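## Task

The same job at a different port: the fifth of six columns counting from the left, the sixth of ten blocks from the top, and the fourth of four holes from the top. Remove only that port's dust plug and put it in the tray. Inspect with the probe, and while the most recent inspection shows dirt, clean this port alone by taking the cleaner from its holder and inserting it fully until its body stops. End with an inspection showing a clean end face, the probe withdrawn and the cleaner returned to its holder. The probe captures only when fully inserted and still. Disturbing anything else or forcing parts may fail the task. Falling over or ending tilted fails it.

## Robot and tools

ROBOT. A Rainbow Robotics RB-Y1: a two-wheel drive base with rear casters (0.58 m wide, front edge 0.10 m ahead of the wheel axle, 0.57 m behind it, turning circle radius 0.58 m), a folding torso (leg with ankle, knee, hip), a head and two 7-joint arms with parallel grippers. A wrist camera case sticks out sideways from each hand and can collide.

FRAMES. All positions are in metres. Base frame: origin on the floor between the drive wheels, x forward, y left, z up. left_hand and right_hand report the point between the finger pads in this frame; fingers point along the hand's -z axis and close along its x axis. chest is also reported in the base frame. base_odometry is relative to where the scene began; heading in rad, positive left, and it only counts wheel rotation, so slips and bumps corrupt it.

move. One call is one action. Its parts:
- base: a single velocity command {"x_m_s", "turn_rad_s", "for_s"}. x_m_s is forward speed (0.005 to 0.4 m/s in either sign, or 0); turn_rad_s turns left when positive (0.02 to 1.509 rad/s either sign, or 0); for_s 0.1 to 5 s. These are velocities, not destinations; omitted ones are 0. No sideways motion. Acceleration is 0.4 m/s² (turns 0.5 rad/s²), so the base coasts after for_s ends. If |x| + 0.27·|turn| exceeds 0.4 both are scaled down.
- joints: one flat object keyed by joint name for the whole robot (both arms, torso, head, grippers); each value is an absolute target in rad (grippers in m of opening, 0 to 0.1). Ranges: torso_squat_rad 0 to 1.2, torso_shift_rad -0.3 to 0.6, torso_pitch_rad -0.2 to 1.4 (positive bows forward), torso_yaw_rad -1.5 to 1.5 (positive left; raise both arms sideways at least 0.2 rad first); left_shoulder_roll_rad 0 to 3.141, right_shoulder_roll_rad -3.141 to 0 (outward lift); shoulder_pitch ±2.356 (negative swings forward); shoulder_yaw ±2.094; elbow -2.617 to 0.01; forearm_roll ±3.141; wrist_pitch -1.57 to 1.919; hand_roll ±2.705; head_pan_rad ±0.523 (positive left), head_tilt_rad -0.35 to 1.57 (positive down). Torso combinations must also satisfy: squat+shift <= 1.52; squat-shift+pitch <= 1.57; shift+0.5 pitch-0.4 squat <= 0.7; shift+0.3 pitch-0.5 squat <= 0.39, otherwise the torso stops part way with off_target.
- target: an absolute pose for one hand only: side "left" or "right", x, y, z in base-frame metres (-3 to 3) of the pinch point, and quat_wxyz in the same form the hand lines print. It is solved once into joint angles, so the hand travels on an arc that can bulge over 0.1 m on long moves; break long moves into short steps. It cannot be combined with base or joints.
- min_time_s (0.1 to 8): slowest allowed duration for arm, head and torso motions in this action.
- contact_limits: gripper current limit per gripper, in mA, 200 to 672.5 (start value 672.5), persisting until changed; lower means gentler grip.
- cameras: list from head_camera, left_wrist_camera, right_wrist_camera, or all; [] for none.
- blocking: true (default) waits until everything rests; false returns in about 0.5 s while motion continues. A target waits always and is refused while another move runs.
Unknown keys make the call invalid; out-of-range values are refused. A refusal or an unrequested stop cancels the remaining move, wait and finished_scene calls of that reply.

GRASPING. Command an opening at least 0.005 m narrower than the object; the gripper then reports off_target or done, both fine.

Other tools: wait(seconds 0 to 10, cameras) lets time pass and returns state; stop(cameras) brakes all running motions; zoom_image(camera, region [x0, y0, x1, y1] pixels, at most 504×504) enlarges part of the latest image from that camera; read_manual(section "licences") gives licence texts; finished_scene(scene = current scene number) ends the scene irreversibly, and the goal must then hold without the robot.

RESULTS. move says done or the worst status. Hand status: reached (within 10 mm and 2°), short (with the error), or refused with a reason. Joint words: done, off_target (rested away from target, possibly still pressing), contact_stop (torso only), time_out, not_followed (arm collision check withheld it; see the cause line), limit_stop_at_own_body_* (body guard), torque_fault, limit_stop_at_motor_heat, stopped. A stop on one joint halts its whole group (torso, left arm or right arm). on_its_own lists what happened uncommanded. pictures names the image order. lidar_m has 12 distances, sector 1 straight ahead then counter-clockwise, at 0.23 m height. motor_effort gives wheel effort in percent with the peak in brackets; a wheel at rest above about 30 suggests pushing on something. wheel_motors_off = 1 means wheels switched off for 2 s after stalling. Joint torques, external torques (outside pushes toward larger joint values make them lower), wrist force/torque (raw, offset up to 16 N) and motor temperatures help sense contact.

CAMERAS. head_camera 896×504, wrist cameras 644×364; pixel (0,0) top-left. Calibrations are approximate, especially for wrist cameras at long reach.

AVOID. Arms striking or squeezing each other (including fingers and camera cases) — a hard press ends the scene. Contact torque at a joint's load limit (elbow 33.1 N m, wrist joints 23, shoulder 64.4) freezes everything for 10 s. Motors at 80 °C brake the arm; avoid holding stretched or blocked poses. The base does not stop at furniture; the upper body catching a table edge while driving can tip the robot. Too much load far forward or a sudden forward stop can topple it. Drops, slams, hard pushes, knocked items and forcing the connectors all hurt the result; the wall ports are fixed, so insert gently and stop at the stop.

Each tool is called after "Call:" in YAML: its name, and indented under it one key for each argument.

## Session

Call:
move:

Scene clock: 0.00 s.
Joint torques (N m): no reading
External joint torques (N m): no reading
Motor temperatures (°C): left_arm=[28 26 28 29 41 36 34] | right_arm=[28 28 30 29 35 30 32]
Wrist force (N): no reading
Wrist torque (N m): no reading
Wrist force, peak (N): no reading
base_odometry: x=+0.000 y=+0.000 heading=+0.000
lidar_m: 0.94 0.94 2.06 2.03 2.18 3.21 4.54 3.40 2.65 2.61 1.24 1.34
base_status: not commanded
joint_positions: torso_squat_rad=+0.350 torso_shift_rad=+0.000 torso_pitch_rad=+0.000 torso_yaw_rad=+0.000 left_shoulder_pitch_rad=-0.013 left_shoulder_roll_rad=+0.037 left_shoulder_yaw_rad=-0.011 left_elbow_rad=-0.235 left_forearm_roll_rad=-0.045 left_wrist_pitch_rad=+0.039 left_hand_roll_rad=+0.035 left_gripper_m=+0.101 right_shoulder_pitch_rad=+0.067 right_shoulder_roll_rad=-0.404 right_shoulder_yaw_rad=+0.752 right_elbow_rad=-1.337 right_forearm_roll_rad=+1.934 right_wrist_pitch_rad=+0.839 right_hand_roll_rad=-0.824 right_gripper_m=+0.046 head_pan_rad=+0.000 head_tilt_rad=+0.400
joint_status: not commanded
wheel_motors_off: 0
motor_effort: left_wheel=+0 right_wheel=+3
chest: x=-0.2280 y=-0.0006 z=+1.2475 quat_wxyz=(+1.000, +0.000, +0.000, +0.000) (m; base frame)
left_hand: x=-0.1132 y=+0.2464 z=+0.5711 quat_wxyz=(+0.994, +0.019, -0.104, -0.014) (m; base frame)
right_hand: x=+0.1761 y=-0.1980 z=+0.9156 quat_wxyz=(+0.491, -0.511, -0.509, +0.489) (m; base frame)
pictures: head_camera, left_wrist_camera, right_wrist_camera
camera_calibration:
head_camera: T_world_to_cam=[[0.0125716, -0.999224, -0.0373336, 0.0617911], [-0.416878, 0.0286994, -0.908509, 1.28862], [0.908875, 0.026985, -0.416194, 0.73401], [0, 0, 0, 1]] pos_world=[-0.130704, 0.00495337, 1.47852]
left_wrist_camera: T_world_to_cam=[[0.980498, -0.0520373, 0.189512, 0.0177506], [-0.131331, -0.890868, 0.434863, -0.0161515], [0.146201, -0.451272, -0.880329, 0.709264], [0, 0, 0, 1]] pos_world=[-0.123221, 0.306605, 0.628045]
right_wrist_camera: T_world_to_cam=[[-0.00888264, -0.999729, 0.0215374, -0.214079], [-0.429499, -0.0156359, -0.902932, 0.92888], [0.903024, -0.0172707, -0.429243, 0.302941], [0, 0, 0, 1]] pos_world=[0.123488, -0.194265, 0.973361]

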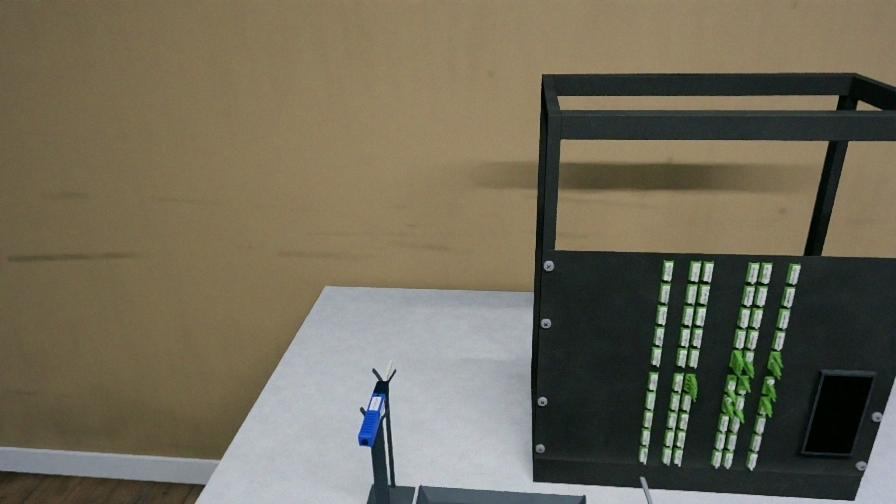

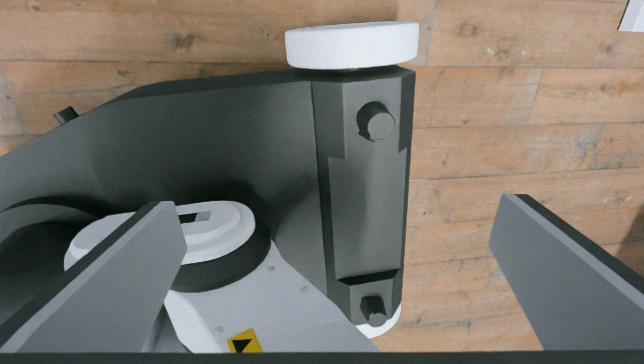

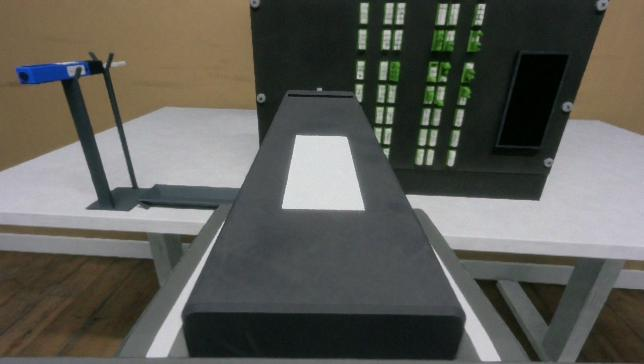

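Call:
zoom_image:
  camera: "head_camera"
  region: [690, 330, 810, 480]

Call:
move:
  target: {"side":"right","x":0.02,"y":-0.28,"z":1.14,"quat_wxyz":[0.5,-0.5,-0.5,0.5]}
  min_time_s: 3
  cameras: []

Call:
move:
  target: {"side":"left","x":0.12,"y":0.28,"z":1.08,"quat_wxyz":[0.5,0.5,-0.5,-0.5]}
  min_time_s: 3
  cameras: ["left_wrist_camera"]

Call:
zoom_image:
  camera: "left_wrist_camera"
  region: [344, 0, 644, 200]

Scaled by 3.360.

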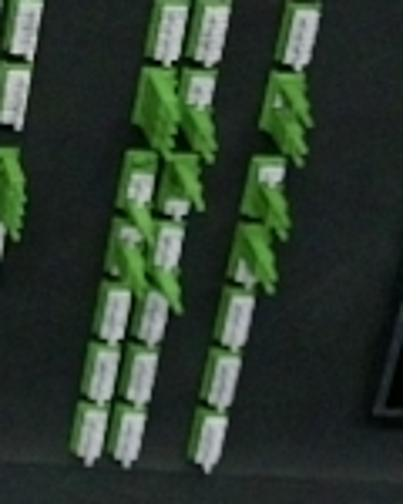

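Scene clock: 60.00 s.
Joint torques (N m): left_arm=[-2.94 0.49 -0.1 -1.18 -0.05 -0.42 0.17] | right_arm=[1.75 -7.42 -4.61 -9.66 1.25 1.29 0.16]
External joint torques (N m): left_arm=[0.06 -0.69 -0.21 0.22 -0.06 0.09 0.18] | right_arm=[-0.45 -0.91 -1.23 -1.46 0.01 0.46 0.17]
Motor temperatures (°C): left_arm=[28 26 28 29 41 36 34] | right_arm=[28 28 30 30 35 30 32]
Wrist force (N): left_arm=[6.4 4.2 -17.7] | right_arm=[-1.9 6.4 -1.3]
Wrist torque (N m): left_arm=[-1.58 1.89 0.23] | right_arm=[0.07 -0.19 0.02]
Wrist force, peak (N): left_arm=[6.3 4.5 -17.9] | right_arm=[-1.4 7.1 -1.1]
move: done
base_odometry: x=+0.000 y=+0.000 heading=+0.000
lidar_m: 0.93 0.94 2.05 2.02 2.19 3.20 4.53 3.39 2.65 2.61 1.24 1.33
base_status: not commanded
joint_positions: torso_squat_rad=+0.350 torso_shift_rad=+0.000 torso_pitch_rad=+0.000 torso_yaw_rad=+0.000 left_shoulder_pitch_rad=-0.013 left_shoulder_roll_rad=+0.037 left_shoulder_yaw_rad=-0.011 left_elbow_rad=-0.235 left_forearm_roll_rad=-0.045 left_wrist_pitch_rad=+0.039 left_hand_roll_rad=+0.035 left_gripper_m=+0.101 right_shoulder_pitch_rad=+0.905 right_shoulder_roll_rad=-1.142 right_shoulder_yaw_rad=+0.464 right_elbow_rad=-2.617 right_forearm_roll_rad=+1.596 right_wrist_pitch_rad=+0.892 right_hand_roll_rad=-0.451 right_gripper_m=+0.046 head_pan_rad=+0.000 head_tilt_rad=+0.400
joint_status: all done
wheel_motors_off: 0
motor_effort: left_wheel=+0(2) right_wheel=+1(4)
chest: x=-0.2280 y=-0.0006 z=+1.2475 quat_wxyz=(+1.000, +0.000, +0.000, +0.000) (m; base frame)
left_hand: x=-0.1132 y=+0.2464 z=+0.5711 quat_wxyz=(+0.994, +0.019, -0.104, -0.014) (m; base frame)
right_hand: x=+0.0201 y=-0.2799 z=+1.1396 quat_wxyz=(+0.499, -0.501, -0.501, +0.499) (m; base frame)
right_hand_status: reached (checked arc, planned for 3.0 s): 0 mm and 0.2 deg off.
pictures: none
No camera images: "cameras" was empty.

Scene clock: 63.33 s.
Joint torques (N m): left_arm=[-0.26 3.65 1.1 -9.41 -0.29 -1.19 0.03] | right_arm=[1.15 -7.46 -5 -9.45 1.19 1.16 0.28]
External joint torques (N m): left_arm=[0.8 0.79 -1.45 1.03 -0.36 0.32 0.01] | right_arm=[-1.06 -0.95 -1.63 -1.26 -0.05 0.33 0.29]
Motor temperatures (°C): left_arm=[28 26 28 29 41 36 34] | right_arm=[28 28 30 30 35 30 32]
Wrist force (N): left_arm=[7.3 -1.7 -11.7] | right_arm=[-1.9 6.2 -1.5]
Wrist torque (N m): left_arm=[-1.20 1.89 0.23] | right_arm=[0.08 -0.17 0.02]
Wrist force, peak (N): left_arm=[6.6 4.8 -17.6] | right_arm=[-2.3 6.7 -1.5]
move: done
base_odometry: x=+0.000 y=+0.000 heading=+0.000
lidar_m: 0.94 0.93 2.06 2.03 2.16 3.21 4.54 3.39 2.64 2.61 1.24 1.34
base_status: not commanded
joint_positions: torso_squat_rad=+0.350 torso_shift_rad=+0.000 torso_pitch_rad=+0.000 torso_yaw_rad=+0.000 left_shoulder_pitch_rad=+0.645 left_shoulder_roll_rad=+0.268 left_shoulder_yaw_rad=-0.077 left_elbow_rad=-2.265 left_forearm_roll_rad=-0.469 left_wrist_pitch_rad=+0.045 left_hand_roll_rad=-0.867 left_gripper_m=+0.101 right_shoulder_pitch_rad=+0.905 right_shoulder_roll_rad=-1.142 right_shoulder_yaw_rad=+0.464 right_elbow_rad=-2.617 right_forearm_roll_rad=+1.596 right_wrist_pitch_rad=+0.892 right_hand_roll_rad=-0.451 right_gripper_m=+0.046 head_pan_rad=+0.000 head_tilt_rad=+0.400
joint_status: all done
wheel_motors_off: 0
motor_effort: left_wheel=+1(2) right_wheel=+0(4)
chest: x=-0.2280 y=-0.0006 z=+1.2475 quat_wxyz=(+1.000, +0.000, +0.000, +0.000) (m; base frame)
left_hand: x=+0.1193 y=+0.2798 z=+1.0800 quat_wxyz=(+0.498, +0.505, -0.501, -0.496) (m; base frame)
left_hand_status: reached (checked arc, planned for 3.0 s): 1 mm and 0.8 deg off.
right_hand: x=+0.0201 y=-0.2800 z=+1.1396 quat_wxyz=(+0.499, -0.501, -0.501, +0.499) (m; base frame)
pictures: left_wrist_camera
camera_calibration:
left_wrist_camera: T_world_to_cam=[[0.0210189, -0.999506, -0.02336, 0.304637], [-0.472952, 0.010645, -0.881024, 1.03256], [0.880837, 0.0295663, -0.472495, 0.47587], [0, 0, 0, 1]] pos_world=[0.0627833, 0.279426, 1.14167]

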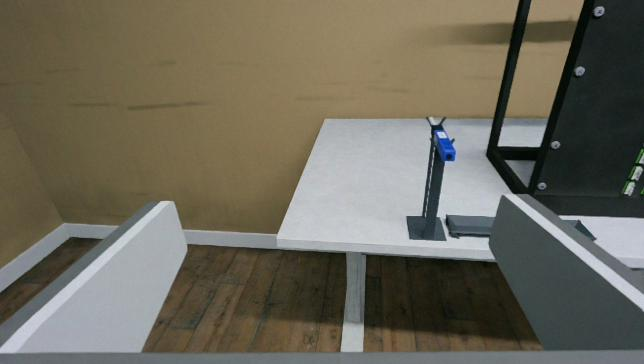

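Scaled by 1.680 from the camera's 644x364 image, which has a finer 828x468 frame.

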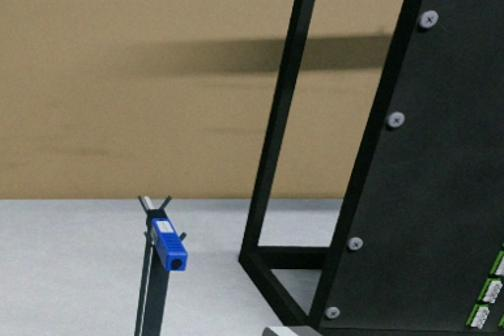

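Call:
move:
  base: {"turn_rad_s":-0.4,"for_s":3.05}
  cameras: []

Call:
move:
  base: {"x_m_s":0.15,"for_s":2.05}
  cameras: []

Call:
move:
  base: {"turn_rad_s":0.4,"for_s":2.88}
  cameras: ["head_camera"]

Scene clock: 73.83 s.
Joint torques (N m): left_arm=[-0.74 3.35 1.67 -9.68 -0.16 -1.26 -0.02] | right_arm=[1.72 -7.56 -4.48 -9.66 1.16 1.18 0.26]
External joint torques (N m): left_arm=[0.33 0.49 -0.88 0.76 -0.23 0.24 -0.03] | right_arm=[-0.48 -1.05 -1.1 -1.47 -0.08 0.35 0.27]
Motor temperatures (°C): left_arm=[28 26 28 30 41 36 34] | right_arm=[28 28 30 30 35 30 32]
Wrist force (N): left_arm=[7.2 -1.3 -11.8] | right_arm=[-1.9 6.4 -1.4]
Wrist torque (N m): left_arm=[-1.25 1.89 0.23] | right_arm=[0.07 -0.17 0.02]
Wrist force, peak (N): left_arm=[7.2 -1.4 -12.1] | right_arm=[-1.9 6.8 -1.4]
move: done
base_odometry: x=+0.000 y=+0.000 heading=-1.226
lidar_m: 2.05 1.24 1.30 0.92 1.73 2.02 2.06 2.66 4.54 4.05 2.78 2.60
base_status: done (sent for 3.07 of 3.07 s)
joint_positions: torso_squat_rad=+0.350 torso_shift_rad=+0.000 torso_pitch_rad=+0.000 torso_yaw_rad=+0.000 left_shoulder_pitch_rad=+0.645 left_shoulder_roll_rad=+0.268 left_shoulder_yaw_rad=-0.077 left_elbow_rad=-2.265 left_forearm_roll_rad=-0.469 left_wrist_pitch_rad=+0.045 left_hand_roll_rad=-0.867 left_gripper_m=+0.101 right_shoulder_pitch_rad=+0.905 right_shoulder_roll_rad=-1.142 right_shoulder_yaw_rad=+0.464 right_elbow_rad=-2.617 right_forearm_roll_rad=+1.596 right_wrist_pitch_rad=+0.892 right_hand_roll_rad=-0.451 right_gripper_m=+0.046 head_pan_rad=+0.000 head_tilt_rad=+0.400
joint_status: not commanded
wheel_motors_off: 0
motor_effort: left_wheel=+6(22) right_wheel=+3(32)
chest: x=-0.2280 y=-0.0006 z=+1.2475 quat_wxyz=(+1.000, +0.000, +0.000, +0.000) (m; base frame)
left_hand: x=+0.1193 y=+0.2798 z=+1.0800 quat_wxyz=(+0.498, +0.505, -0.501, -0.496) (m; base frame)
right_hand: x=+0.0201 y=-0.2800 z=+1.1396 quat_wxyz=(+0.499, -0.501, -0.501, +0.499) (m; base frame)
pictures: none
No camera images: "cameras" was empty.

Scene clock: 77.03 s.
Joint torques (N m): left_arm=[-0.46 3.21 1.92 -9.46 -0.21 -1.18 0.09] | right_arm=[1.36 -7.45 -4.28 -9.33 1.2 1.19 0.32]
External joint torques (N m): left_arm=[0.6 0.35 -0.64 0.98 -0.28 0.33 0.08] | right_arm=[-0.85 -0.94 -0.9 -1.14 -0.04 0.37 0.32]
Motor temperatures (°C): left_arm=[28 26 28 30 41 36 34] | right_arm=[28 28 30 30 35 30 32]
Wrist force (N): left_arm=[7.3 -1.5 -11.7] | right_arm=[-1.6 6.5 -1.2]
Wrist torque (N m): left_arm=[-1.21 1.89 0.22] | right_arm=[0.04 -0.12 0.02]
Wrist force, peak (N): left_arm=[7.4 -1.5 -12.1] | right_arm=[-1.9 6.8 -1.7]
move: done
base_odometry: x=+0.104 y=-0.292 heading=-1.227
lidar_m: 1.87 0.96 1.18 0.95 1.00 2.31 2.36 3.04 4.67 3.60 2.49 2.32
base_status: done (sent for 2.07 of 2.07 s)
joint_positions: torso_squat_rad=+0.350 torso_shift_rad=+0.000 torso_pitch_rad=+0.000 torso_yaw_rad=+0.000 left_shoulder_pitch_rad=+0.645 left_shoulder_roll_rad=+0.268 left_shoulder_yaw_rad=-0.077 left_elbow_rad=-2.265 left_forearm_roll_rad=-0.469 left_wrist_pitch_rad=+0.045 left_hand_roll_rad=-0.867 left_gripper_m=+0.101 right_shoulder_pitch_rad=+0.905 right_shoulder_roll_rad=-1.142 right_shoulder_yaw_rad=+0.464 right_elbow_rad=-2.617 right_forearm_roll_rad=+1.596 right_wrist_pitch_rad=+0.892 right_hand_roll_rad=-0.451 right_gripper_m=+0.046 head_pan_rad=+0.000 head_tilt_rad=+0.400
joint_status: not commanded
wheel_motors_off: 0
motor_effort: left_wheel=-5(25) right_wheel=+7(36)
chest: x=-0.2280 y=-0.0006 z=+1.2475 quat_wxyz=(+1.000, +0.000, +0.000, +0.000) (m; base frame)
left_hand: x=+0.1193 y=+0.2798 z=+1.0800 quat_wxyz=(+0.498, +0.505, -0.501, -0.496) (m; base frame)
right_hand: x=+0.0201 y=-0.2800 z=+1.1395 quat_wxyz=(+0.499, -0.501, -0.501, +0.499) (m; base frame)
pictures: none
No camera images: "cameras" was empty.

Scene clock: 81.07 s.
Joint torques (N m): left_arm=[-0.84 3.46 1.87 -9.49 -0.16 -1.26 -0.1] | right_arm=[0.98 -7.72 -4.13 -9.51 1.35 1.26 0.25]
External joint torques (N m): left_arm=[0.22 0.6 -0.69 0.95 -0.24 0.24 -0.12] | right_arm=[-1.22 -1.22 -0.76 -1.32 0.1 0.43 0.26]
Motor temperatures (°C): left_arm=[28 26 28 30 41 36 34] | right_arm=[28 28 30 30 35 30 32]
Wrist force (N): left_arm=[7.3 -1.5 -11.9] | right_arm=[-1.7 6.5 -1.5]
Wrist torque (N m): left_arm=[-1.23 1.90 0.23] | right_arm=[0.03 -0.16 0.02]
Wrist force, peak (N): left_arm=[7.4 -1.5 -12.0] | right_arm=[-2.0 6.9 -1.5]
move: done
base_odometry: x=+0.104 y=-0.292 heading=-0.081
lidar_m: 1.18 0.96 1.70 2.31 2.42 3.34 4.67 3.25 2.39 2.33 1.67 0.96
base_status: done (sent for 2.87 of 2.87 s)
joint_positions: torso_squat_rad=+0.350 torso_shift_rad=+0.000 torso_pitch_rad=+0.000 torso_yaw_rad=+0.000 left_shoulder_pitch_rad=+0.645 left_shoulder_roll_rad=+0.268 left_shoulder_yaw_rad=-0.077 left_elbow_rad=-2.265 left_forearm_roll_rad=-0.469 left_wrist_pitch_rad=+0.045 left_hand_roll_rad=-0.867 left_gripper_m=+0.101 right_shoulder_pitch_rad=+0.905 right_shoulder_roll_rad=-1.142 right_shoulder_yaw_rad=+0.464 right_elbow_rad=-2.617 right_forearm_roll_rad=+1.596 right_wrist_pitch_rad=+0.892 right_hand_roll_rad=-0.451 right_gripper_m=+0.046 head_pan_rad=+0.000 head_tilt_rad=+0.400
joint_status: not commanded
wheel_motors_off: 0
motor_effort: left_wheel=+3(24) right_wheel=+10(29)
chest: x=-0.2280 y=-0.0007 z=+1.2475 quat_wxyz=(+1.000, +0.000, +0.000, +0.000) (m; base frame)
left_hand: x=+0.1193 y=+0.2798 z=+1.0800 quat_wxyz=(+0.498, +0.505, -0.501, -0.496) (m; base frame)
right_hand: x=+0.0201 y=-0.2800 z=+1.1395 quat_wxyz=(+0.499, -0.501, -0.501, +0.499) (m; base frame)
pictures: head_camera
camera_calibration:
head_camera: T_world_to_cam=[[0.0126172, -0.999218, -0.0374661, 0.061892], [-0.416964, 0.0287984, -0.908467, 1.28859], [0.908835, 0.0270843, -0.416275, 0.734037], [0, 0, 0, 1]] pos_world=[-0.130605, 0.00485351, 1.47852]

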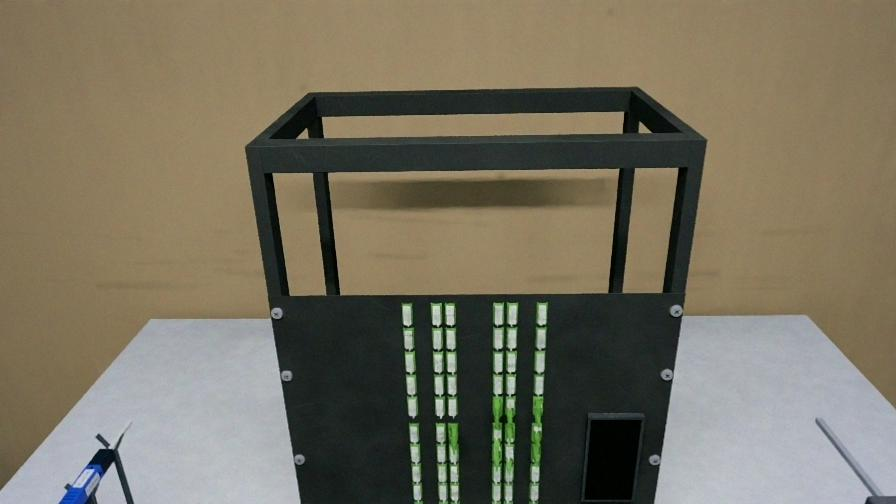

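Call:
move:
  joints: {"torso_squat_rad":0.75,"torso_shift_rad":0.25,"head_tilt_rad":0.5}
  min_time_s: 4
  cameras: []

Call:
move:
  joints: {"left_shoulder_pitch_rad":0.569,"left_shoulder_roll_rad":1.2,"left_shoulder_yaw_rad":0.3,"left_wrist_pitch_rad":0.0}
  min_time_s: 2
  cameras: []

Call:
move:
  joints: {"left_forearm_roll_rad":2.9,"left_hand_roll_rad":-0.46}
  cameras: []

Call:
move:
  joints: {"left_wrist_pitch_rad":-0.785}
  cameras: []

Call:
move:
  target: {"side":"left","x":0.3,"y":0.15,"z":1.03,"quat_wxyz":[0.579,-0.406,-0.406,0.579]}
  min_time_s: 3
  cameras: ["head_camera","left_wrist_camera"]

Scene clock: 100.50 s.
Joint torques (N m): left_arm=[-1.11 3.38 1.61 -9.52 -0.17 -1.17 0.15] | right_arm=[1.54 -7.42 -4.56 -9.44 1.32 1.19 0.36]
External joint torques (N m): left_arm=[-0.05 0.52 -0.95 0.92 -0.25 0.33 0.13] | right_arm=[-0.67 -0.92 -1.19 -1.25 0.08 0.36 0.37]
Motor temperatures (°C): left_arm=[28 26 28 30 41 36 34] | right_arm=[28 28 30 30 35 30 32]
Wrist force (N): left_arm=[7.3 -1.5 -11.8] | right_arm=[-1.7 6.5 -1.4]
Wrist torque (N m): left_arm=[-1.21 1.90 0.23] | right_arm=[0.02 -0.21 0.05]
Wrist force, peak (N): left_arm=[7.5 -1.6 -12.0] | right_arm=[-1.8 7.0 -1.1]
move: done
base_odometry: x=+0.104 y=-0.292 heading=-0.081
lidar_m: 1.19 0.95 1.72 2.31 2.42 3.34 4.67 3.24 2.41 2.33 1.65 0.96
base_status: not commanded
joint_positions: torso_squat_rad=+0.750 torso_shift_rad=+0.250 torso_pitch_rad=+0.000 torso_yaw_rad=+0.000 left_shoulder_pitch_rad=+0.645 left_shoulder_roll_rad=+0.268 left_shoulder_yaw_rad=-0.077 left_elbow_rad=-2.265 left_forearm_roll_rad=-0.469 left_wrist_pitch_rad=+0.045 left_hand_roll_rad=-0.867 left_gripper_m=+0.101 right_shoulder_pitch_rad=+0.905 right_shoulder_roll_rad=-1.142 right_shoulder_yaw_rad=+0.464 right_elbow_rad=-2.617 right_forearm_roll_rad=+1.596 right_wrist_pitch_rad=+0.892 right_hand_roll_rad=-0.451 right_gripper_m=+0.046 head_pan_rad=+0.000 head_tilt_rad=+0.500
joint_status: all done
wheel_motors_off: 0
motor_effort: left_wheel=+3(4) right_wheel=+9(13)
chest: x=-0.1013 y=-0.0005 z=+1.0862 quat_wxyz=(+1.000, +0.000, +0.000, +0.000) (m; base frame)
left_hand: x=+0.2459 y=+0.2799 z=+0.9188 quat_wxyz=(+0.498, +0.505, -0.501, -0.496) (m; base frame)
right_hand: x=+0.1468 y=-0.2799 z=+0.9783 quat_wxyz=(+0.499, -0.501, -0.501, +0.499) (m; base frame)
pictures: none
No camera images: "cameras" was empty.

Scene clock: 102.80 s.
Joint torques (N m): left_arm=[-6.21 9.93 10.25 -3.57 -0.06 0.26 0.25] | right_arm=[1.65 -7.36 -4.52 -9.48 1.33 1.22 0.26]
External joint torques (N m): left_arm=[-1.14 -0.9 0.36 0.23 -0.2 0.06 0.2] | right_arm=[-0.55 -0.86 -1.14 -1.28 0.08 0.4 0.27]
Motor temperatures (°C): left_arm=[28 26 28 30 41 36 34] | right_arm=[28 28 30 30 35 30 32]
Wrist force (N): left_arm=[12.2 1.3 -12.3] | right_arm=[-1.7 6.3 -1.5]
Wrist torque (N m): left_arm=[-1.38 2.17 0.18] | right_arm=[0.06 -0.17 0.04]
Wrist force, peak (N): left_arm=[12.3 1.3 -12.3] | right_arm=[-1.7 6.7 -1.4]
move: done
base_odometry: x=+0.104 y=-0.292 heading=-0.081
lidar_m: 1.19 0.95 1.71 2.30 2.41 3.35 4.67 3.23 2.40 2.32 1.66 0.96
base_status: not commanded
joint_positions: torso_squat_rad=+0.750 torso_shift_rad=+0.250 torso_pitch_rad=+0.000 torso_yaw_rad=+0.000 left_shoulder_pitch_rad=+0.569 left_shoulder_roll_rad=+1.200 left_shoulder_yaw_rad=+0.300 left_elbow_rad=-2.265 left_forearm_roll_rad=-0.469 left_wrist_pitch_rad=+0.000 left_hand_roll_rad=-0.867 left_gripper_m=+0.101 right_shoulder_pitch_rad=+0.905 right_shoulder_roll_rad=-1.142 right_shoulder_yaw_rad=+0.464 right_elbow_rad=-2.617 right_forearm_roll_rad=+1.596 right_wrist_pitch_rad=+0.892 right_hand_roll_rad=-0.451 right_gripper_m=+0.046 head_pan_rad=+0.000 head_tilt_rad=+0.500
joint_status: all done
wheel_motors_off: 0
motor_effort: left_wheel=+3(4) right_wheel=+10(12)
chest: x=-0.1013 y=-0.0005 z=+1.0862 quat_wxyz=(+1.000, +0.000, +0.000, +0.000) (m; base frame)
left_hand: x=+0.2955 y=+0.3347 z=+1.0668 quat_wxyz=(+0.088, +0.623, -0.322, -0.707) (m; base frame)
right_hand: x=+0.1468 y=-0.2799 z=+0.9783 quat_wxyz=(+0.499, -0.501, -0.501, +0.499) (m; base frame)
pictures: none
No camera images: "cameras" was empty.

Scene clock: 105.67 s.
Joint torques (N m): left_arm=[-6.27 9.72 10.49 -3.54 -0.43 0.36 0.22] | right_arm=[1.75 -7.16 -4.07 -9.45 1.25 1.14 0.36]
External joint torques (N m): left_arm=[-1.11 -1.32 0.43 0.26 -0.29 0.12 0.25] | right_arm=[-0.46 -0.65 -0.69 -1.26 0 0.31 0.37]
Motor temperatures (°C): left_arm=[28 26 28 30 41 36 34] | right_arm=[28 28 30 30 35 30 32]
Wrist force (N): left_arm=[5.2 10.7 -12.2] | right_arm=[-1.7 6.4 -0.9]
Wrist torque (N m): left_arm=[-1.91 1.77 0.23] | right_arm=[0.03 -0.19 0.05]
Wrist force, peak (N): left_arm=[5.3 11.0 -12.2] | right_arm=[-1.7 6.9 -1.2]
move: done
base_odometry: x=+0.104 y=-0.292 heading=-0.081
lidar_m: 1.19 0.95 1.71 2.31 2.41 3.35 4.67 3.24 2.40 2.32 1.66 0.96
base_status: not commanded
joint_positions: torso_squat_rad=+0.750 torso_shift_rad=+0.250 torso_pitch_rad=+0.000 torso_yaw_rad=+0.000 left_shoulder_pitch_rad=+0.569 left_shoulder_roll_rad=+1.200 left_shoulder_yaw_rad=+0.300 left_elbow_rad=-2.265 left_forearm_roll_rad=+2.900 left_wrist_pitch_rad=+0.000 left_hand_roll_rad=-0.460 left_gripper_m=+0.101 right_shoulder_pitch_rad=+0.905 right_shoulder_roll_rad=-1.142 right_shoulder_yaw_rad=+0.464 right_elbow_rad=-2.617 right_forearm_roll_rad=+1.596 right_wrist_pitch_rad=+0.892 right_hand_roll_rad=-0.451 right_gripper_m=+0.046 head_pan_rad=+0.000 head_tilt_rad=+0.500
joint_status: all done
wheel_motors_off: 0
motor_effort: left_wheel=+2(4) right_wheel=+11(13)
chest: x=-0.1013 y=-0.0005 z=+1.0862 quat_wxyz=(+1.000, +0.000, +0.000, +0.000) (m; base frame)
left_hand: x=+0.2955 y=+0.3347 z=+1.0668 quat_wxyz=(+0.645, -0.500, -0.491, +0.304) (m; base frame)
right_hand: x=+0.1468 y=-0.2799 z=+0.9783 quat_wxyz=(+0.499, -0.501, -0.501, +0.499) (m; base frame)
pictures: none
No camera images: "cameras" was empty.

Scene clock: 106.80 s.
Joint torques (N m): left_arm=[-6 10.95 10.66 -3.56 -1.7 0.48 0.12] | right_arm=[1.3 -7.27 -4.42 -9.56 1.22 1.2 0.21]
External joint torques (N m): left_arm=[-0.99 -1.38 0.22 -0.02 -0.21 0.35 0.16] | right_arm=[-0.91 -0.76 -1.05 -1.37 -0.03 0.38 0.22]
Motor temperatures (°C): left_arm=[28 26 28 30 41 36 34] | right_arm=[28 28 30 30 35 30 32]
Wrist force (N): left_arm=[5.0 10.4 -12.6] | right_arm=[-1.8 6.3 -1.3]
Wrist torque (N m): left_arm=[-1.88 1.77 0.23] | right_arm=[0.04 -0.20 0.03]
Wrist force, peak (N): left_arm=[5.6 11.0 -12.7] | right_arm=[-1.9 6.7 -1.5]
move: done
base_odometry: x=+0.104 y=-0.292 heading=-0.081
lidar_m: 1.18 0.96 1.72 2.31 2.42 3.35 4.67 3.24 2.40 2.33 1.67 0.96
base_status: not commanded
joint_positions: torso_squat_rad=+0.750 torso_shift_rad=+0.250 torso_pitch_rad=+0.000 torso_yaw_rad=+0.000 left_shoulder_pitch_rad=+0.569 left_shoulder_roll_rad=+1.200 left_shoulder_yaw_rad=+0.300 left_elbow_rad=-2.265 left_forearm_roll_rad=+2.900 left_wrist_pitch_rad=-0.785 left_hand_roll_rad=-0.460 left_gripper_m=+0.101 right_shoulder_pitch_rad=+0.905 right_shoulder_roll_rad=-1.142 right_shoulder_yaw_rad=+0.464 right_elbow_rad=-2.617 right_forearm_roll_rad=+1.596 right_wrist_pitch_rad=+0.892 right_hand_roll_rad=-0.451 right_gripper_m=+0.046 head_pan_rad=+0.000 head_tilt_rad=+0.500
joint_status: all done
wheel_motors_off: 0
motor_effort: left_wheel=+3(4) right_wheel=+11(12)
chest: x=-0.1013 y=-0.0005 z=+1.0862 quat_wxyz=(+1.000, +0.000, +0.000, +0.000) (m; base frame)
left_hand: x=+0.2880 y=+0.5100 z=+1.0477 quat_wxyz=(+0.512, -0.249, -0.623, +0.536) (m; base frame)
right_hand: x=+0.1468 y=-0.2799 z=+0.9783 quat_wxyz=(+0.499, -0.501, -0.501, +0.499) (m; base frame)
pictures: none
No camera images: "cameras" was empty.

Scene clock: 110.13 s.
Joint torques (N m): left_arm=[-11.91 -0.79 2.44 -6.28 -1.27 1.49 -0.28] | right_arm=[1.4 -7.05 -4.26 -9.52 1.16 1.28 0.17]
External joint torques (N m): left_arm=[-1.98 -1.85 -0.75 0.15 -0.3 -0.08 -0.27] | right_arm=[-0.8 -0.54 -0.88 -1.32 -0.08 0.45 0.18]
Motor temperatures (°C): left_arm=[28 26 28 30 41 36 34] | right_arm=[28 28 30 30 35 30 32]
Wrist force (N): left_arm=[7.5 10.7 -13.9] | right_arm=[-1.6 6.4 -1.0]
Wrist torque (N m): left_arm=[-1.94 1.92 0.22] | right_arm=[0.04 -0.17 0.04]
Wrist force, peak (N): left_arm=[7.7 10.8 -14.1] | right_arm=[-1.8 6.8 -1.5]
move: done
base_odometry: x=+0.104 y=-0.292 heading=-0.081
lidar_m: 1.17 0.95 1.71 2.31 2.41 3.35 4.66 3.24 2.40 2.32 1.66 0.97
base_status: not commanded
joint_positions: torso_squat_rad=+0.750 torso_shift_rad=+0.250 torso_pitch_rad=+0.000 torso_yaw_rad=+0.000 left_shoulder_pitch_rad=-0.209 left_shoulder_roll_rad=+0.318 left_shoulder_yaw_rad=-0.442 left_elbow_rad=-2.592 left_forearm_roll_rad=+2.864 left_wrist_pitch_rad=-1.570 left_hand_roll_rad=-1.039 left_gripper_m=+0.101 right_shoulder_pitch_rad=+0.905 right_shoulder_roll_rad=-1.142 right_shoulder_yaw_rad=+0.464 right_elbow_rad=-2.617 right_forearm_roll_rad=+1.596 right_wrist_pitch_rad=+0.892 right_hand_roll_rad=-0.451 right_gripper_m=+0.046 head_pan_rad=+0.000 head_tilt_rad=+0.500
joint_status: all done
wheel_motors_off: 0
motor_effort: left_wheel=+2(4) right_wheel=+9(13)
chest: x=-0.1013 y=-0.0005 z=+1.0862 quat_wxyz=(+1.000, +0.000, +0.000, +0.000) (m; base frame)
left_hand: x=+0.3000 y=+0.1508 z=+1.0294 quat_wxyz=(+0.578, -0.411, -0.407, +0.576) (m; base frame)
left_hand_status: reached (checked arc, planned for 3.0 s): 1 mm and 0.7 deg off.
right_hand: x=+0.1468 y=-0.2799 z=+0.9783 quat_wxyz=(+0.499, -0.501, -0.501, +0.499) (m; base frame)
pictures: head_camera, left_wrist_camera
camera_calibration:
head_camera: T_world_to_cam=[[0.00882087, -0.999218, -0.0385369, 0.0555278], [-0.505439, 0.0287976, -0.862381, 1.12853], [0.862817, 0.027085, -0.50479, 0.662058], [0, 0, 0, 1]] pos_world=[-0.0013203, 0.00505351, 1.30957]
left_wrist_camera: T_world_to_cam=[[0.0270524, 0.999563, 0.0119244, -0.168836], [-0.166937, -0.00724391, 0.985941, -0.93613], [0.985596, -0.0286627, 0.166668, -0.384082], [0, 0, 0, 1]] pos_world=[0.226842, 0.150972, 0.988996]

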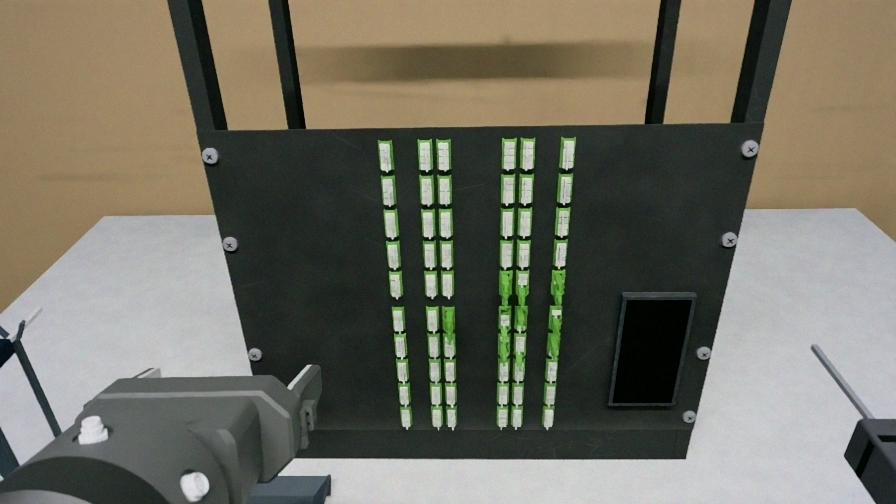

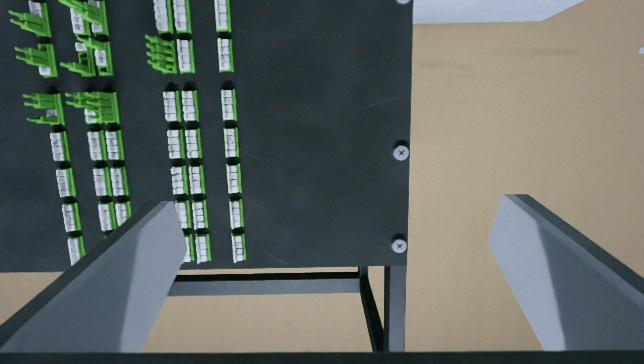

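Call:
move:
  joints: {"left_gripper_m":0.02}
  cameras: []

Call:
move:
  target: {"side":"left","x":0.36,"y":-0.0,"z":0.98,"quat_wxyz":[0.579,-0.406,-0.406,0.579]}
  min_time_s: 2.5
  cameras: []

Call:
move:
  target: {"side":"left","x":0.42,"y":-0.06,"z":0.925,"quat_wxyz":[0.579,-0.406,-0.406,0.579]}
  min_time_s: 2.5
  cameras: ["left_wrist_camera","head_camera"]

Call:
zoom_image:
  camera: "left_wrist_camera"
  region: [270, 80, 430, 240]

Call:
zoom_image:
  camera: "head_camera"
  region: [470, 260, 610, 400]

Scene clock: 129.17 s.
Joint torques (N m): left_arm=[-11.49 -0.81 2.1 -6.32 -1.43 1.57 -0.25] | right_arm=[1.29 -7.22 -4.27 -9.55 1.38 1.27 0.25]
External joint torques (N m): left_arm=[-1.56 -1.87 -1.09 0.11 -0.47 0 -0.23] | right_arm=[-0.92 -0.71 -0.89 -1.35 0.14 0.45 0.26]
Motor temperatures (°C): left_arm=[28 26 28 30 41 36 34] | right_arm=[28 28 30 30 35 30 32]
Wrist force (N): left_arm=[7.6 10.8 -14.0] | right_arm=[-1.7 6.5 -1.4]
Wrist torque (N m): left_arm=[-1.94 1.94 0.21] | right_arm=[0.03 -0.20 0.03]
Wrist force, peak (N): left_arm=[7.6 10.8 -14.1] | right_arm=[-1.8 6.8 -1.6]
move: done
base_odometry: x=+0.104 y=-0.292 heading=-0.081
lidar_m: 1.19 0.96 1.72 2.31 2.41 3.35 4.66 3.24 2.41 2.33 1.65 0.96
base_status: not commanded
joint_positions: torso_squat_rad=+0.750 torso_shift_rad=+0.250 torso_pitch_rad=+0.000 torso_yaw_rad=+0.000 left_shoulder_pitch_rad=-0.209 left_shoulder_roll_rad=+0.318 left_shoulder_yaw_rad=-0.442 left_elbow_rad=-2.592 left_forearm_roll_rad=+2.864 left_wrist_pitch_rad=-1.570 left_hand_roll_rad=-1.039 left_gripper_m=+0.020 right_shoulder_pitch_rad=+0.905 right_shoulder_roll_rad=-1.142 right_shoulder_yaw_rad=+0.464 right_elbow_rad=-2.617 right_forearm_roll_rad=+1.596 right_wrist_pitch_rad=+0.892 right_hand_roll_rad=-0.451 right_gripper_m=+0.046 head_pan_rad=+0.000 head_tilt_rad=+0.500
joint_status: all done
wheel_motors_off: 0
motor_effort: left_wheel=+2(4) right_wheel=+10(12)
chest: x=-0.1013 y=-0.0005 z=+1.0862 quat_wxyz=(+1.000, +0.000, +0.000, +0.000) (m; base frame)
left_hand: x=+0.3000 y=+0.1508 z=+1.0294 quat_wxyz=(+0.578, -0.411, -0.407, +0.576) (m; base frame)
right_hand: x=+0.1468 y=-0.2799 z=+0.9783 quat_wxyz=(+0.499, -0.501, -0.501, +0.499) (m; base frame)
pictures: none
No camera images: "cameras" was empty.

Scene clock: 132.00 s.
Joint torques (N m): left_arm=[-15.58 -6.38 1.98 -7.11 -1.71 1.53 0.43] | right_arm=[1.14 -7.32 -4.48 -9.55 1.31 1.18 0.2]
External joint torques (N m): left_arm=[-2.17 -1.42 -0.98 1.09 -0.37 0.26 0.45] | right_arm=[-1.06 -0.82 -1.11 -1.36 0.07 0.35 0.2]
Motor temperatures (°C): left_arm=[28 26 28 30 41 36 34] | right_arm=[28 28 30 30 35 30 32]
Wrist force (N): left_arm=[7.5 10.6 -14.1] | right_arm=[-1.7 6.3 -1.4]
Wrist torque (N m): left_arm=[-1.92 1.93 0.20] | right_arm=[0.04 -0.19 0.03]
Wrist force, peak (N): left_arm=[7.5 10.7 -14.6] | right_arm=[-2.0 6.7 -1.7]
move: done
base_odometry: x=+0.104 y=-0.292 heading=-0.081
lidar_m: 1.17 0.95 1.71 2.30 2.41 3.36 4.66 3.24 2.40 2.32 1.67 0.97
base_status: not commanded
joint_positions: torso_squat_rad=+0.750 torso_shift_rad=+0.250 torso_pitch_rad=+0.000 torso_yaw_rad=+0.000 left_shoulder_pitch_rad=-0.455 left_shoulder_roll_rad=+0.009 left_shoulder_yaw_rad=-0.728 left_elbow_rad=-1.972 left_forearm_roll_rad=+2.540 left_wrist_pitch_rad=-1.436 left_hand_roll_rad=-0.787 left_gripper_m=+0.020 right_shoulder_pitch_rad=+0.905 right_shoulder_roll_rad=-1.142 right_shoulder_yaw_rad=+0.464 right_elbow_rad=-2.617 right_forearm_roll_rad=+1.596 right_wrist_pitch_rad=+0.892 right_hand_roll_rad=-0.451 right_gripper_m=+0.046 head_pan_rad=+0.000 head_tilt_rad=+0.500
joint_status: all done
wheel_motors_off: 0
motor_effort: left_wheel=+2(4) right_wheel=+12(13)
chest: x=-0.1013 y=-0.0005 z=+1.0862 quat_wxyz=(+1.000, +0.000, +0.000, +0.000) (m; base frame)
left_hand: x=+0.3600 y=+0.0002 z=+0.9799 quat_wxyz=(+0.579, -0.406, -0.406, +0.579) (m; base frame)
left_hand_status: reached (checked arc, planned for 2.5 s): 0 mm and 0.0 deg off.
right_hand: x=+0.1468 y=-0.2799 z=+0.9783 quat_wxyz=(+0.499, -0.501, -0.501, +0.499) (m; base frame)
pictures: none
No camera images: "cameras" was empty.

Scene clock: 134.83 s.
Joint torques (N m): left_arm=[-19.48 -5.17 3.4 -6.96 -1.69 0.85 0.42] | right_arm=[1.44 -7.5 -4.34 -9.41 1.23 1.06 0.23]
External joint torques (N m): left_arm=[-2.38 -1.84 -1.81 1.06 0.01 0.21 0.43] | right_arm=[-0.77 -0.99 -0.96 -1.22 -0.02 0.23 0.24]
Motor temperatures (°C): left_arm=[28 26 28 30 41 36 34] | right_arm=[28 28 30 30 35 30 32]
Wrist force (N): left_arm=[7.6 10.6 -14.4] | right_arm=[-1.7 6.3 -1.6]
Wrist torque (N m): left_arm=[-1.92 1.92 0.21] | right_arm=[0.04 -0.17 0.05]
Wrist force, peak (N): left_arm=[7.6 10.6 -14.4] | right_arm=[-1.8 6.8 -1.4]
move: done
base_odometry: x=+0.104 y=-0.292 heading=-0.081
lidar_m: 1.18 0.96 1.72 2.32 2.41 3.35 4.67 3.25 2.40 2.32 1.66 0.96
base_status: not commanded
joint_positions: torso_squat_rad=+0.750 torso_shift_rad=+0.250 torso_pitch_rad=+0.000 torso_yaw_rad=+0.000 left_shoulder_pitch_rad=-0.758 left_shoulder_roll_rad=+0.000 left_shoulder_yaw_rad=-0.864 left_elbow_rad=-1.422 left_forearm_roll_rad=+2.623 left_wrist_pitch_rad=-1.285 left_hand_roll_rad=-0.377 left_gripper_m=+0.020 right_shoulder_pitch_rad=+0.905 right_shoulder_roll_rad=-1.142 right_shoulder_yaw_rad=+0.464 right_elbow_rad=-2.617 right_forearm_roll_rad=+1.596 right_wrist_pitch_rad=+0.892 right_hand_roll_rad=-0.451 right_gripper_m=+0.046 head_pan_rad=+0.000 head_tilt_rad=+0.500
joint_status: all done
wheel_motors_off: 0
motor_effort: left_wheel=+3(3) right_wheel=+10(13)
chest: x=-0.1013 y=-0.0005 z=+1.0862 quat_wxyz=(+1.000, +0.000, +0.000, +0.000) (m; base frame)
left_hand: x=+0.4201 y=-0.0593 z=+0.9251 quat_wxyz=(+0.579, -0.406, -0.406, +0.579) (m; base frame)
left_hand_status: reached (checked arc, planned for 2.5 s): 1 mm and 0.0 deg off.
right_hand: x=+0.1468 y=-0.2799 z=+0.9783 quat_wxyz=(+0.499, -0.501, -0.501, +0.499) (m; base frame)
pictures: head_camera, left_wrist_camera
camera_calibration:
head_camera: T_world_to_cam=[[0.00882087, -0.999218, -0.0385369, 0.0555278], [-0.505439, 0.0287976, -0.862381, 1.12853], [0.862817, 0.027085, -0.50479, 0.662058], [0, 0, 0, 1]] pos_world=[-0.0013203, 0.00505351, 1.30957]
left_wrist_camera: T_world_to_cam=[[0.022228, 0.999645, 0.0147175, 0.0385821], [-0.157199, -0.0110433, 0.987505, -0.820536], [0.987317, -0.0242638, 0.156898, -0.4825], [0, 0, 0, 1]] pos_world=[0.346535, -0.0593371, 0.885419]

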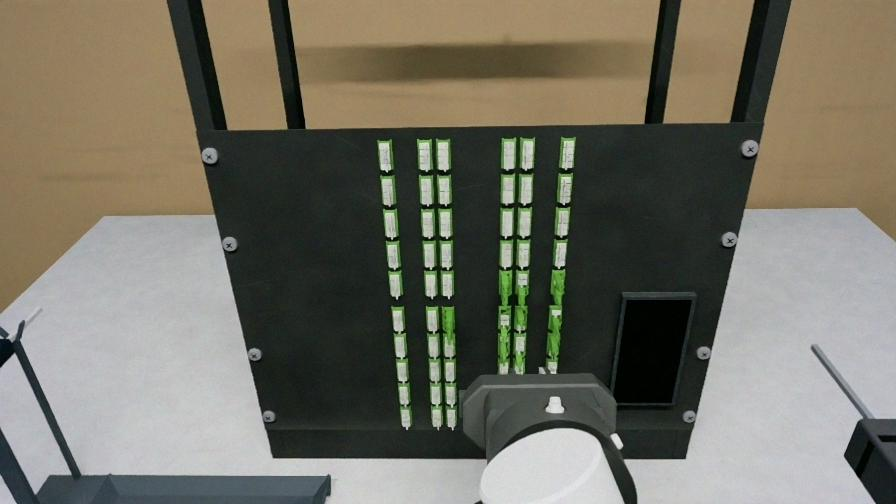

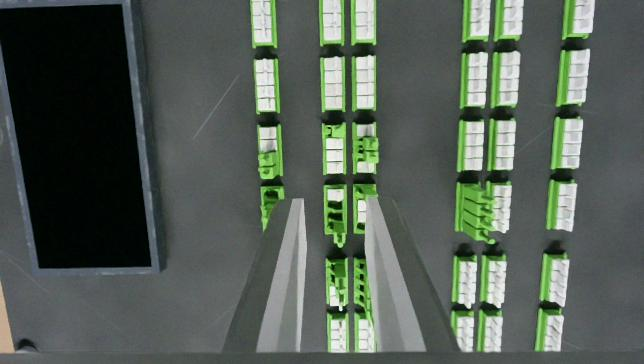

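Scaled by 3.150 from the camera's 644x364 image, which has a finer 828x468 frame.

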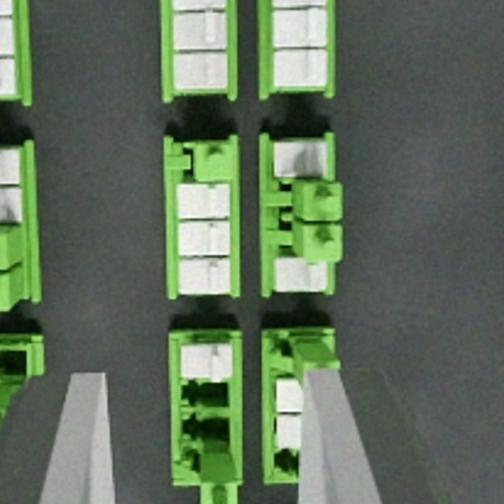

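Scaled by 3.600.

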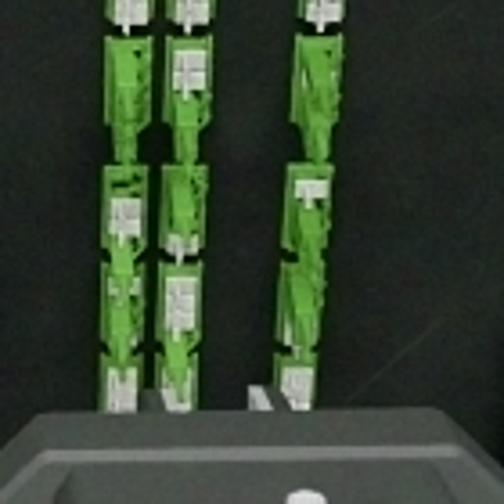

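Call:
move:
  target: {"side":"left","x":0.37,"y":-0.04,"z":0.93,"quat_wxyz":[0,0.7071,0,-0.7071]}
  min_time_s: 3
  cameras: ["left_wrist_camera","head_camera"]

Scene clock: 162.67 s.
Joint torques (N m): left_arm=[-12.35 -7.46 1.89 -9.04 -2.04 0.62 0.34] | right_arm=[1.19 -7.13 -4.31 -9.53 1.23 1.3 0.28]
External joint torques (N m): left_arm=[0.6 -0.69 -1.23 0.21 -0.28 0.25 0.28] | right_arm=[-1.02 -0.63 -0.93 -1.33 -0.01 0.48 0.29]
Motor temperatures (°C): left_arm=[29 26 28 30 41 36 34] | right_arm=[28 28 30 30 35 30 32]
Wrist force (N): left_arm=[13.2 4.8 -11.8] | right_arm=[-1.7 6.7 -1.3]
Wrist torque (N m): left_arm=[-1.59 2.20 0.16] | right_arm=[-0.01 -0.20 0.04]
Wrist force, peak (N): left_arm=[11.3 9.3 -13.2] | right_arm=[-1.7 6.9 -1.3]
move: done
base_odometry: x=+0.104 y=-0.292 heading=-0.081
lidar_m: 1.18 0.95 1.71 2.31 2.42 3.34 4.66 3.25 2.41 2.32 1.67 0.96
base_status: not commanded
joint_positions: torso_squat_rad=+0.750 torso_shift_rad=+0.250 torso_pitch_rad=+0.000 torso_yaw_rad=+0.000 left_shoulder_pitch_rad=-0.404 left_shoulder_roll_rad=+0.000 left_shoulder_yaw_rad=-0.938 left_elbow_rad=-1.539 left_forearm_roll_rad=+1.979 left_wrist_pitch_rad=-1.108 left_hand_roll_rad=+1.382 left_gripper_m=+0.020 right_shoulder_pitch_rad=+0.905 right_shoulder_roll_rad=-1.142 right_shoulder_yaw_rad=+0.464 right_elbow_rad=-2.617 right_forearm_roll_rad=+1.596 right_wrist_pitch_rad=+0.892 right_hand_roll_rad=-0.451 right_gripper_m=+0.046 head_pan_rad=+0.000 head_tilt_rad=+0.500
joint_status: all done
wheel_motors_off: 0
motor_effort: left_wheel=+2(3) right_wheel=+10(13)
chest: x=-0.1013 y=-0.0005 z=+1.0862 quat_wxyz=(+1.000, +0.000, +0.000, +0.000) (m; base frame)
left_hand: x=+0.3701 y=-0.0398 z=+0.9302 quat_wxyz=(+0.000, -0.707, +0.000, +0.707) (m; base frame)
left_hand_status: reached (checked arc, planned for 3.0 s): 0 mm and 0.0 deg off.
right_hand: x=+0.1468 y=-0.2799 z=+0.9783 quat_wxyz=(+0.499, -0.501, -0.501, +0.499) (m; base frame)
pictures: head_camera, left_wrist_camera
camera_calibration:
head_camera: T_world_to_cam=[[0.00882087, -0.999218, -0.0385369, 0.0555278], [-0.505439, 0.0287976, -0.862381, 1.12853], [0.862817, 0.027085, -0.50479, 0.662058], [0, 0, 0, 1]] pos_world=[-0.0013203, 0.00505351, 1.30957]
left_wrist_camera: T_world_to_cam=[[0.0161627, 0.0215452, -0.999637, 0.927017], [-0.483525, 0.875261, 0.0110466, 0.2311], [0.875181, 0.483171, 0.0245642, -0.248673], [0, 0, 0, 1]] pos_world=[0.314393, -0.102094, 0.930236]

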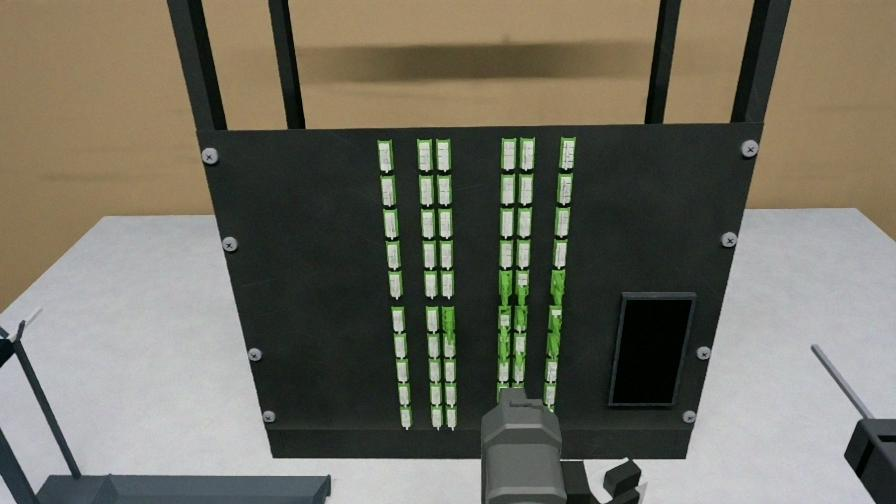

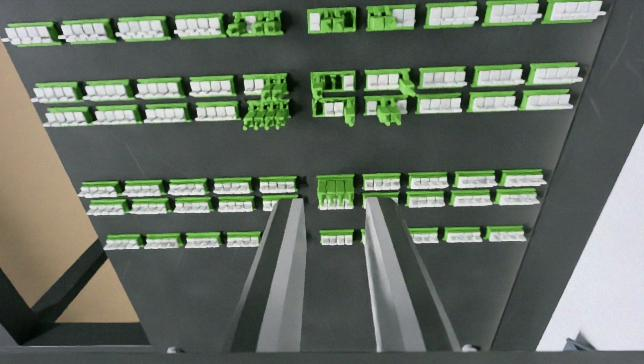

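Call:
zoom_image:
  camera: "left_wrist_camera"
  region: [290, 50, 410, 140]

Scaled by 4.200 from the camera's 644x364 image, which has a finer 828x468 frame.

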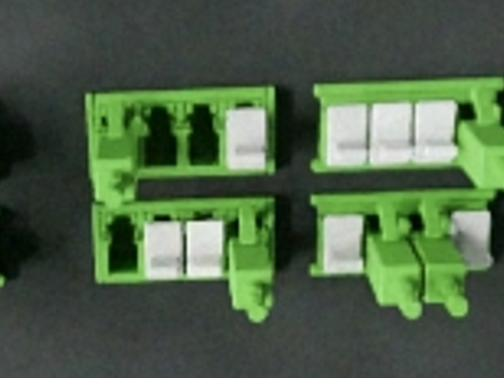

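Call:
move:
  joints: {"left_gripper_m":0.008}
  contact_limits: {"left_gripper_m":300}
  cameras: []

Call:
move:
  target: {"side":"left","x":0.445,"y":-0.065,"z":0.9175,"quat_wxyz":[0,0.7071,0,-0.7071]}
  min_time_s: 2.5
  cameras: ["left_wrist_camera","head_camera"]

Call:
zoom_image:
  camera: "left_wrist_camera"
  region: [290, 80, 410, 200]

Call:
zoom_image:
  camera: "head_camera"
  region: [490, 290, 570, 370]

Scene clock: 188.40 s.
Joint torques (N m): left_arm=[-12.29 -7.46 2.29 -9.22 -2.02 0.58 0.43] | right_arm=[1.55 -7.21 -4.35 -9.48 1.1 1.14 0.22]
External joint torques (N m): left_arm=[0.66 -0.7 -0.84 0.04 -0.25 0.21 0.37] | right_arm=[-0.66 -0.71 -0.98 -1.29 -0.14 0.31 0.23]
Motor temperatures (°C): left_arm=[29 26 28 30 41 36 34] | right_arm=[28 28 30 30 35 30 32]
Wrist force (N): left_arm=[13.3 4.7 -12.1] | right_arm=[-1.5 6.6 -1.3]
Wrist torque (N m): left_arm=[-1.59 2.22 0.16] | right_arm=[0.02 -0.16 0.03]
Wrist force, peak (N): left_arm=[13.4 4.7 -12.3] | right_arm=[-1.7 6.9 -1.3]
move: done
base_odometry: x=+0.104 y=-0.292 heading=-0.081
lidar_m: 1.18 0.95 1.73 2.31 2.42 3.34 4.67 3.24 2.39 2.33 1.66 0.97
base_status: not commanded
joint_positions: torso_squat_rad=+0.750 torso_shift_rad=+0.250 torso_pitch_rad=+0.000 torso_yaw_rad=+0.000 left_shoulder_pitch_rad=-0.404 left_shoulder_roll_rad=+0.000 left_shoulder_yaw_rad=-0.938 left_elbow_rad=-1.539 left_forearm_roll_rad=+1.979 left_wrist_pitch_rad=-1.108 left_hand_roll_rad=+1.382 left_gripper_m=+0.008 right_shoulder_pitch_rad=+0.905 right_shoulder_roll_rad=-1.142 right_shoulder_yaw_rad=+0.464 right_elbow_rad=-2.617 right_forearm_roll_rad=+1.596 right_wrist_pitch_rad=+0.892 right_hand_roll_rad=-0.451 right_gripper_m=+0.046 head_pan_rad=+0.000 head_tilt_rad=+0.500
joint_status: all done
wheel_motors_off: 0
motor_effort: left_wheel=+2(3) right_wheel=+11(12)
contact_limits: left_gripper_m 300 mA
chest: x=-0.1013 y=-0.0005 z=+1.0862 quat_wxyz=(+1.000, +0.000, +0.000, +0.000) (m; base frame)
left_hand: x=+0.3701 y=-0.0398 z=+0.9302 quat_wxyz=(+0.000, -0.707, +0.000, +0.707) (m; base frame)
right_hand: x=+0.1468 y=-0.2799 z=+0.9783 quat_wxyz=(+0.499, -0.501, -0.501, +0.499) (m; base frame)
pictures: none
No camera images: "cameras" was empty.

Scene clock: 191.23 s.
Joint torques (N m): left_arm=[-20.55 -2.99 4.12 -4.92 -1.86 -0.47 0.44] | right_arm=[1.28 -7.19 -4.32 -9.54 1.25 1.22 0.24]
External joint torques (N m): left_arm=[-2.46 -1.05 -1.66 1.04 -0.04 -0.09 0.39] | right_arm=[-0.92 -0.68 -0.95 -1.34 0.01 0.39 0.24]
Motor temperatures (°C): left_arm=[29 26 28 30 41 36 34] | right_arm=[28 28 30 30 35 30 32]
Wrist force (N): left_arm=[13.2 4.6 -12.1] | right_arm=[-1.7 6.3 -1.6]
Wrist torque (N m): left_arm=[-1.56 2.21 0.18] | right_arm=[0.03 -0.19 0.03]
Wrist force, peak (N): left_arm=[13.4 4.6 -12.4] | right_arm=[-2.0 6.7 -1.4]
move: done
base_odometry: x=+0.104 y=-0.292 heading=-0.081
lidar_m: 1.18 0.95 1.71 2.31 2.41 3.35 4.66 3.24 2.40 2.33 1.66 0.96
base_status: not commanded
joint_positions: torso_squat_rad=+0.750 torso_shift_rad=+0.250 torso_pitch_rad=+0.000 torso_yaw_rad=+0.000 left_shoulder_pitch_rad=-0.881 left_shoulder_roll_rad=+0.000 left_shoulder_yaw_rad=-1.156 left_elbow_rad=-1.048 left_forearm_roll_rad=+2.304 left_wrist_pitch_rad=-1.184 left_hand_roll_rad=+1.765 left_gripper_m=+0.008 right_shoulder_pitch_rad=+0.905 right_shoulder_roll_rad=-1.142 right_shoulder_yaw_rad=+0.464 right_elbow_rad=-2.617 right_forearm_roll_rad=+1.596 right_wrist_pitch_rad=+0.892 right_hand_roll_rad=-0.451 right_gripper_m=+0.046 head_pan_rad=+0.000 head_tilt_rad=+0.500
joint_status: all done
wheel_motors_off: 0
motor_effort: left_wheel=+3(4) right_wheel=+13(13)
contact_limits: left_gripper_m 300 mA
chest: x=-0.1013 y=-0.0005 z=+1.0862 quat_wxyz=(+1.000, +0.000, +0.000, +0.000) (m; base frame)
left_hand: x=+0.4451 y=-0.0644 z=+0.9176 quat_wxyz=(+0.001, -0.707, +0.001, +0.707) (m; base frame)
left_hand_status: reached (checked arc, planned for 2.5 s): 1 mm and 0.1 deg off.
right_hand: x=+0.1468 y=-0.2799 z=+0.9783 quat_wxyz=(+0.499, -0.501, -0.501, +0.499) (m; base frame)
pictures: head_camera, left_wrist_camera
camera_calibration:
head_camera: T_world_to_cam=[[0.00882087, -0.999218, -0.0385369, 0.0555278], [-0.505439, 0.0287976, -0.862381, 1.12853], [0.862817, 0.027085, -0.50479, 0.662058], [0, 0, 0, 1]] pos_world=[-0.0013203, 0.00505351, 1.30957]
left_wrist_camera: T_world_to_cam=[[0.0151624, 0.0217409, -0.999649, 0.914165], [-0.482001, 0.876092, 0.0117429, 0.287768], [0.876039, 0.481654, 0.0237628, -0.301867], [0, 0, 0, 1]] pos_world=[0.389291, -0.126591, 0.917638]

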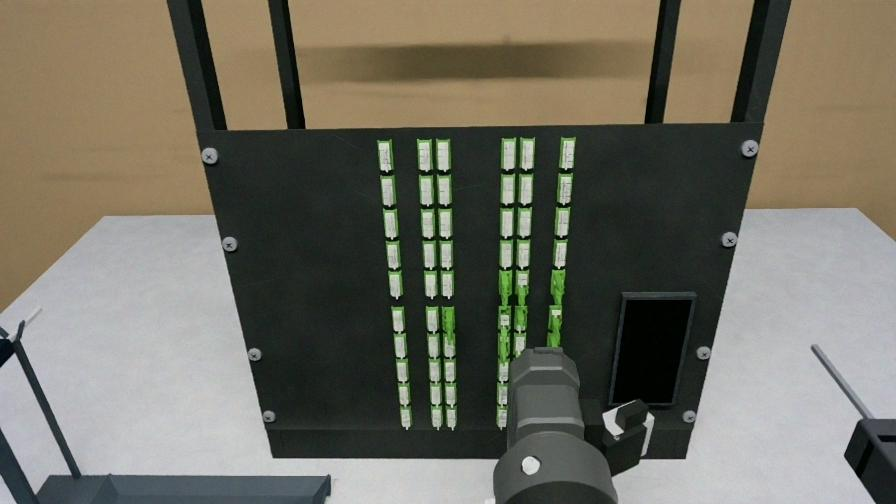

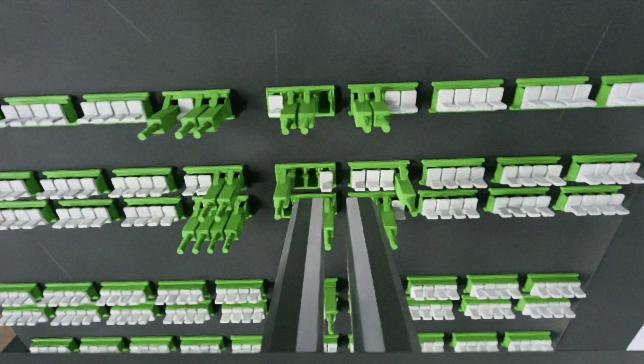

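Scaled by 4.200 from the camera's 644x364 image, which has a finer 828x468 frame.

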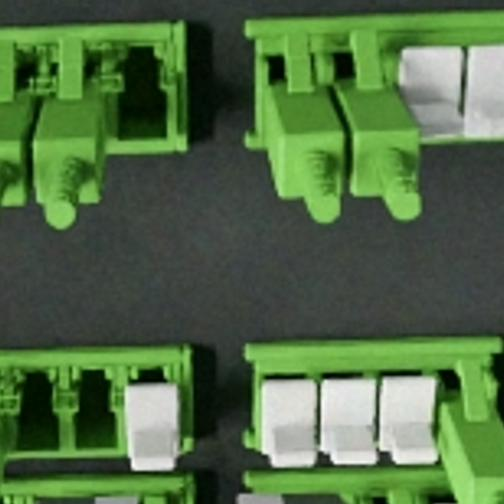

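Scaled by 6.300.

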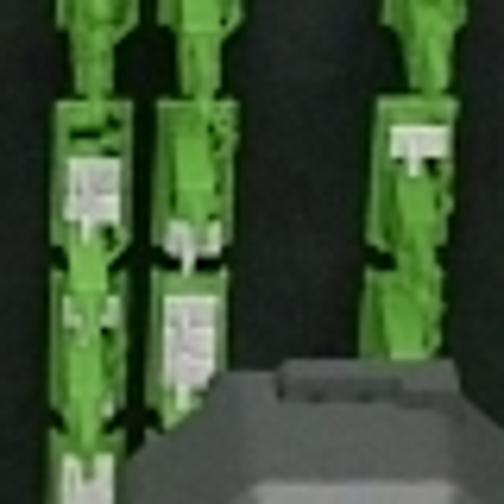

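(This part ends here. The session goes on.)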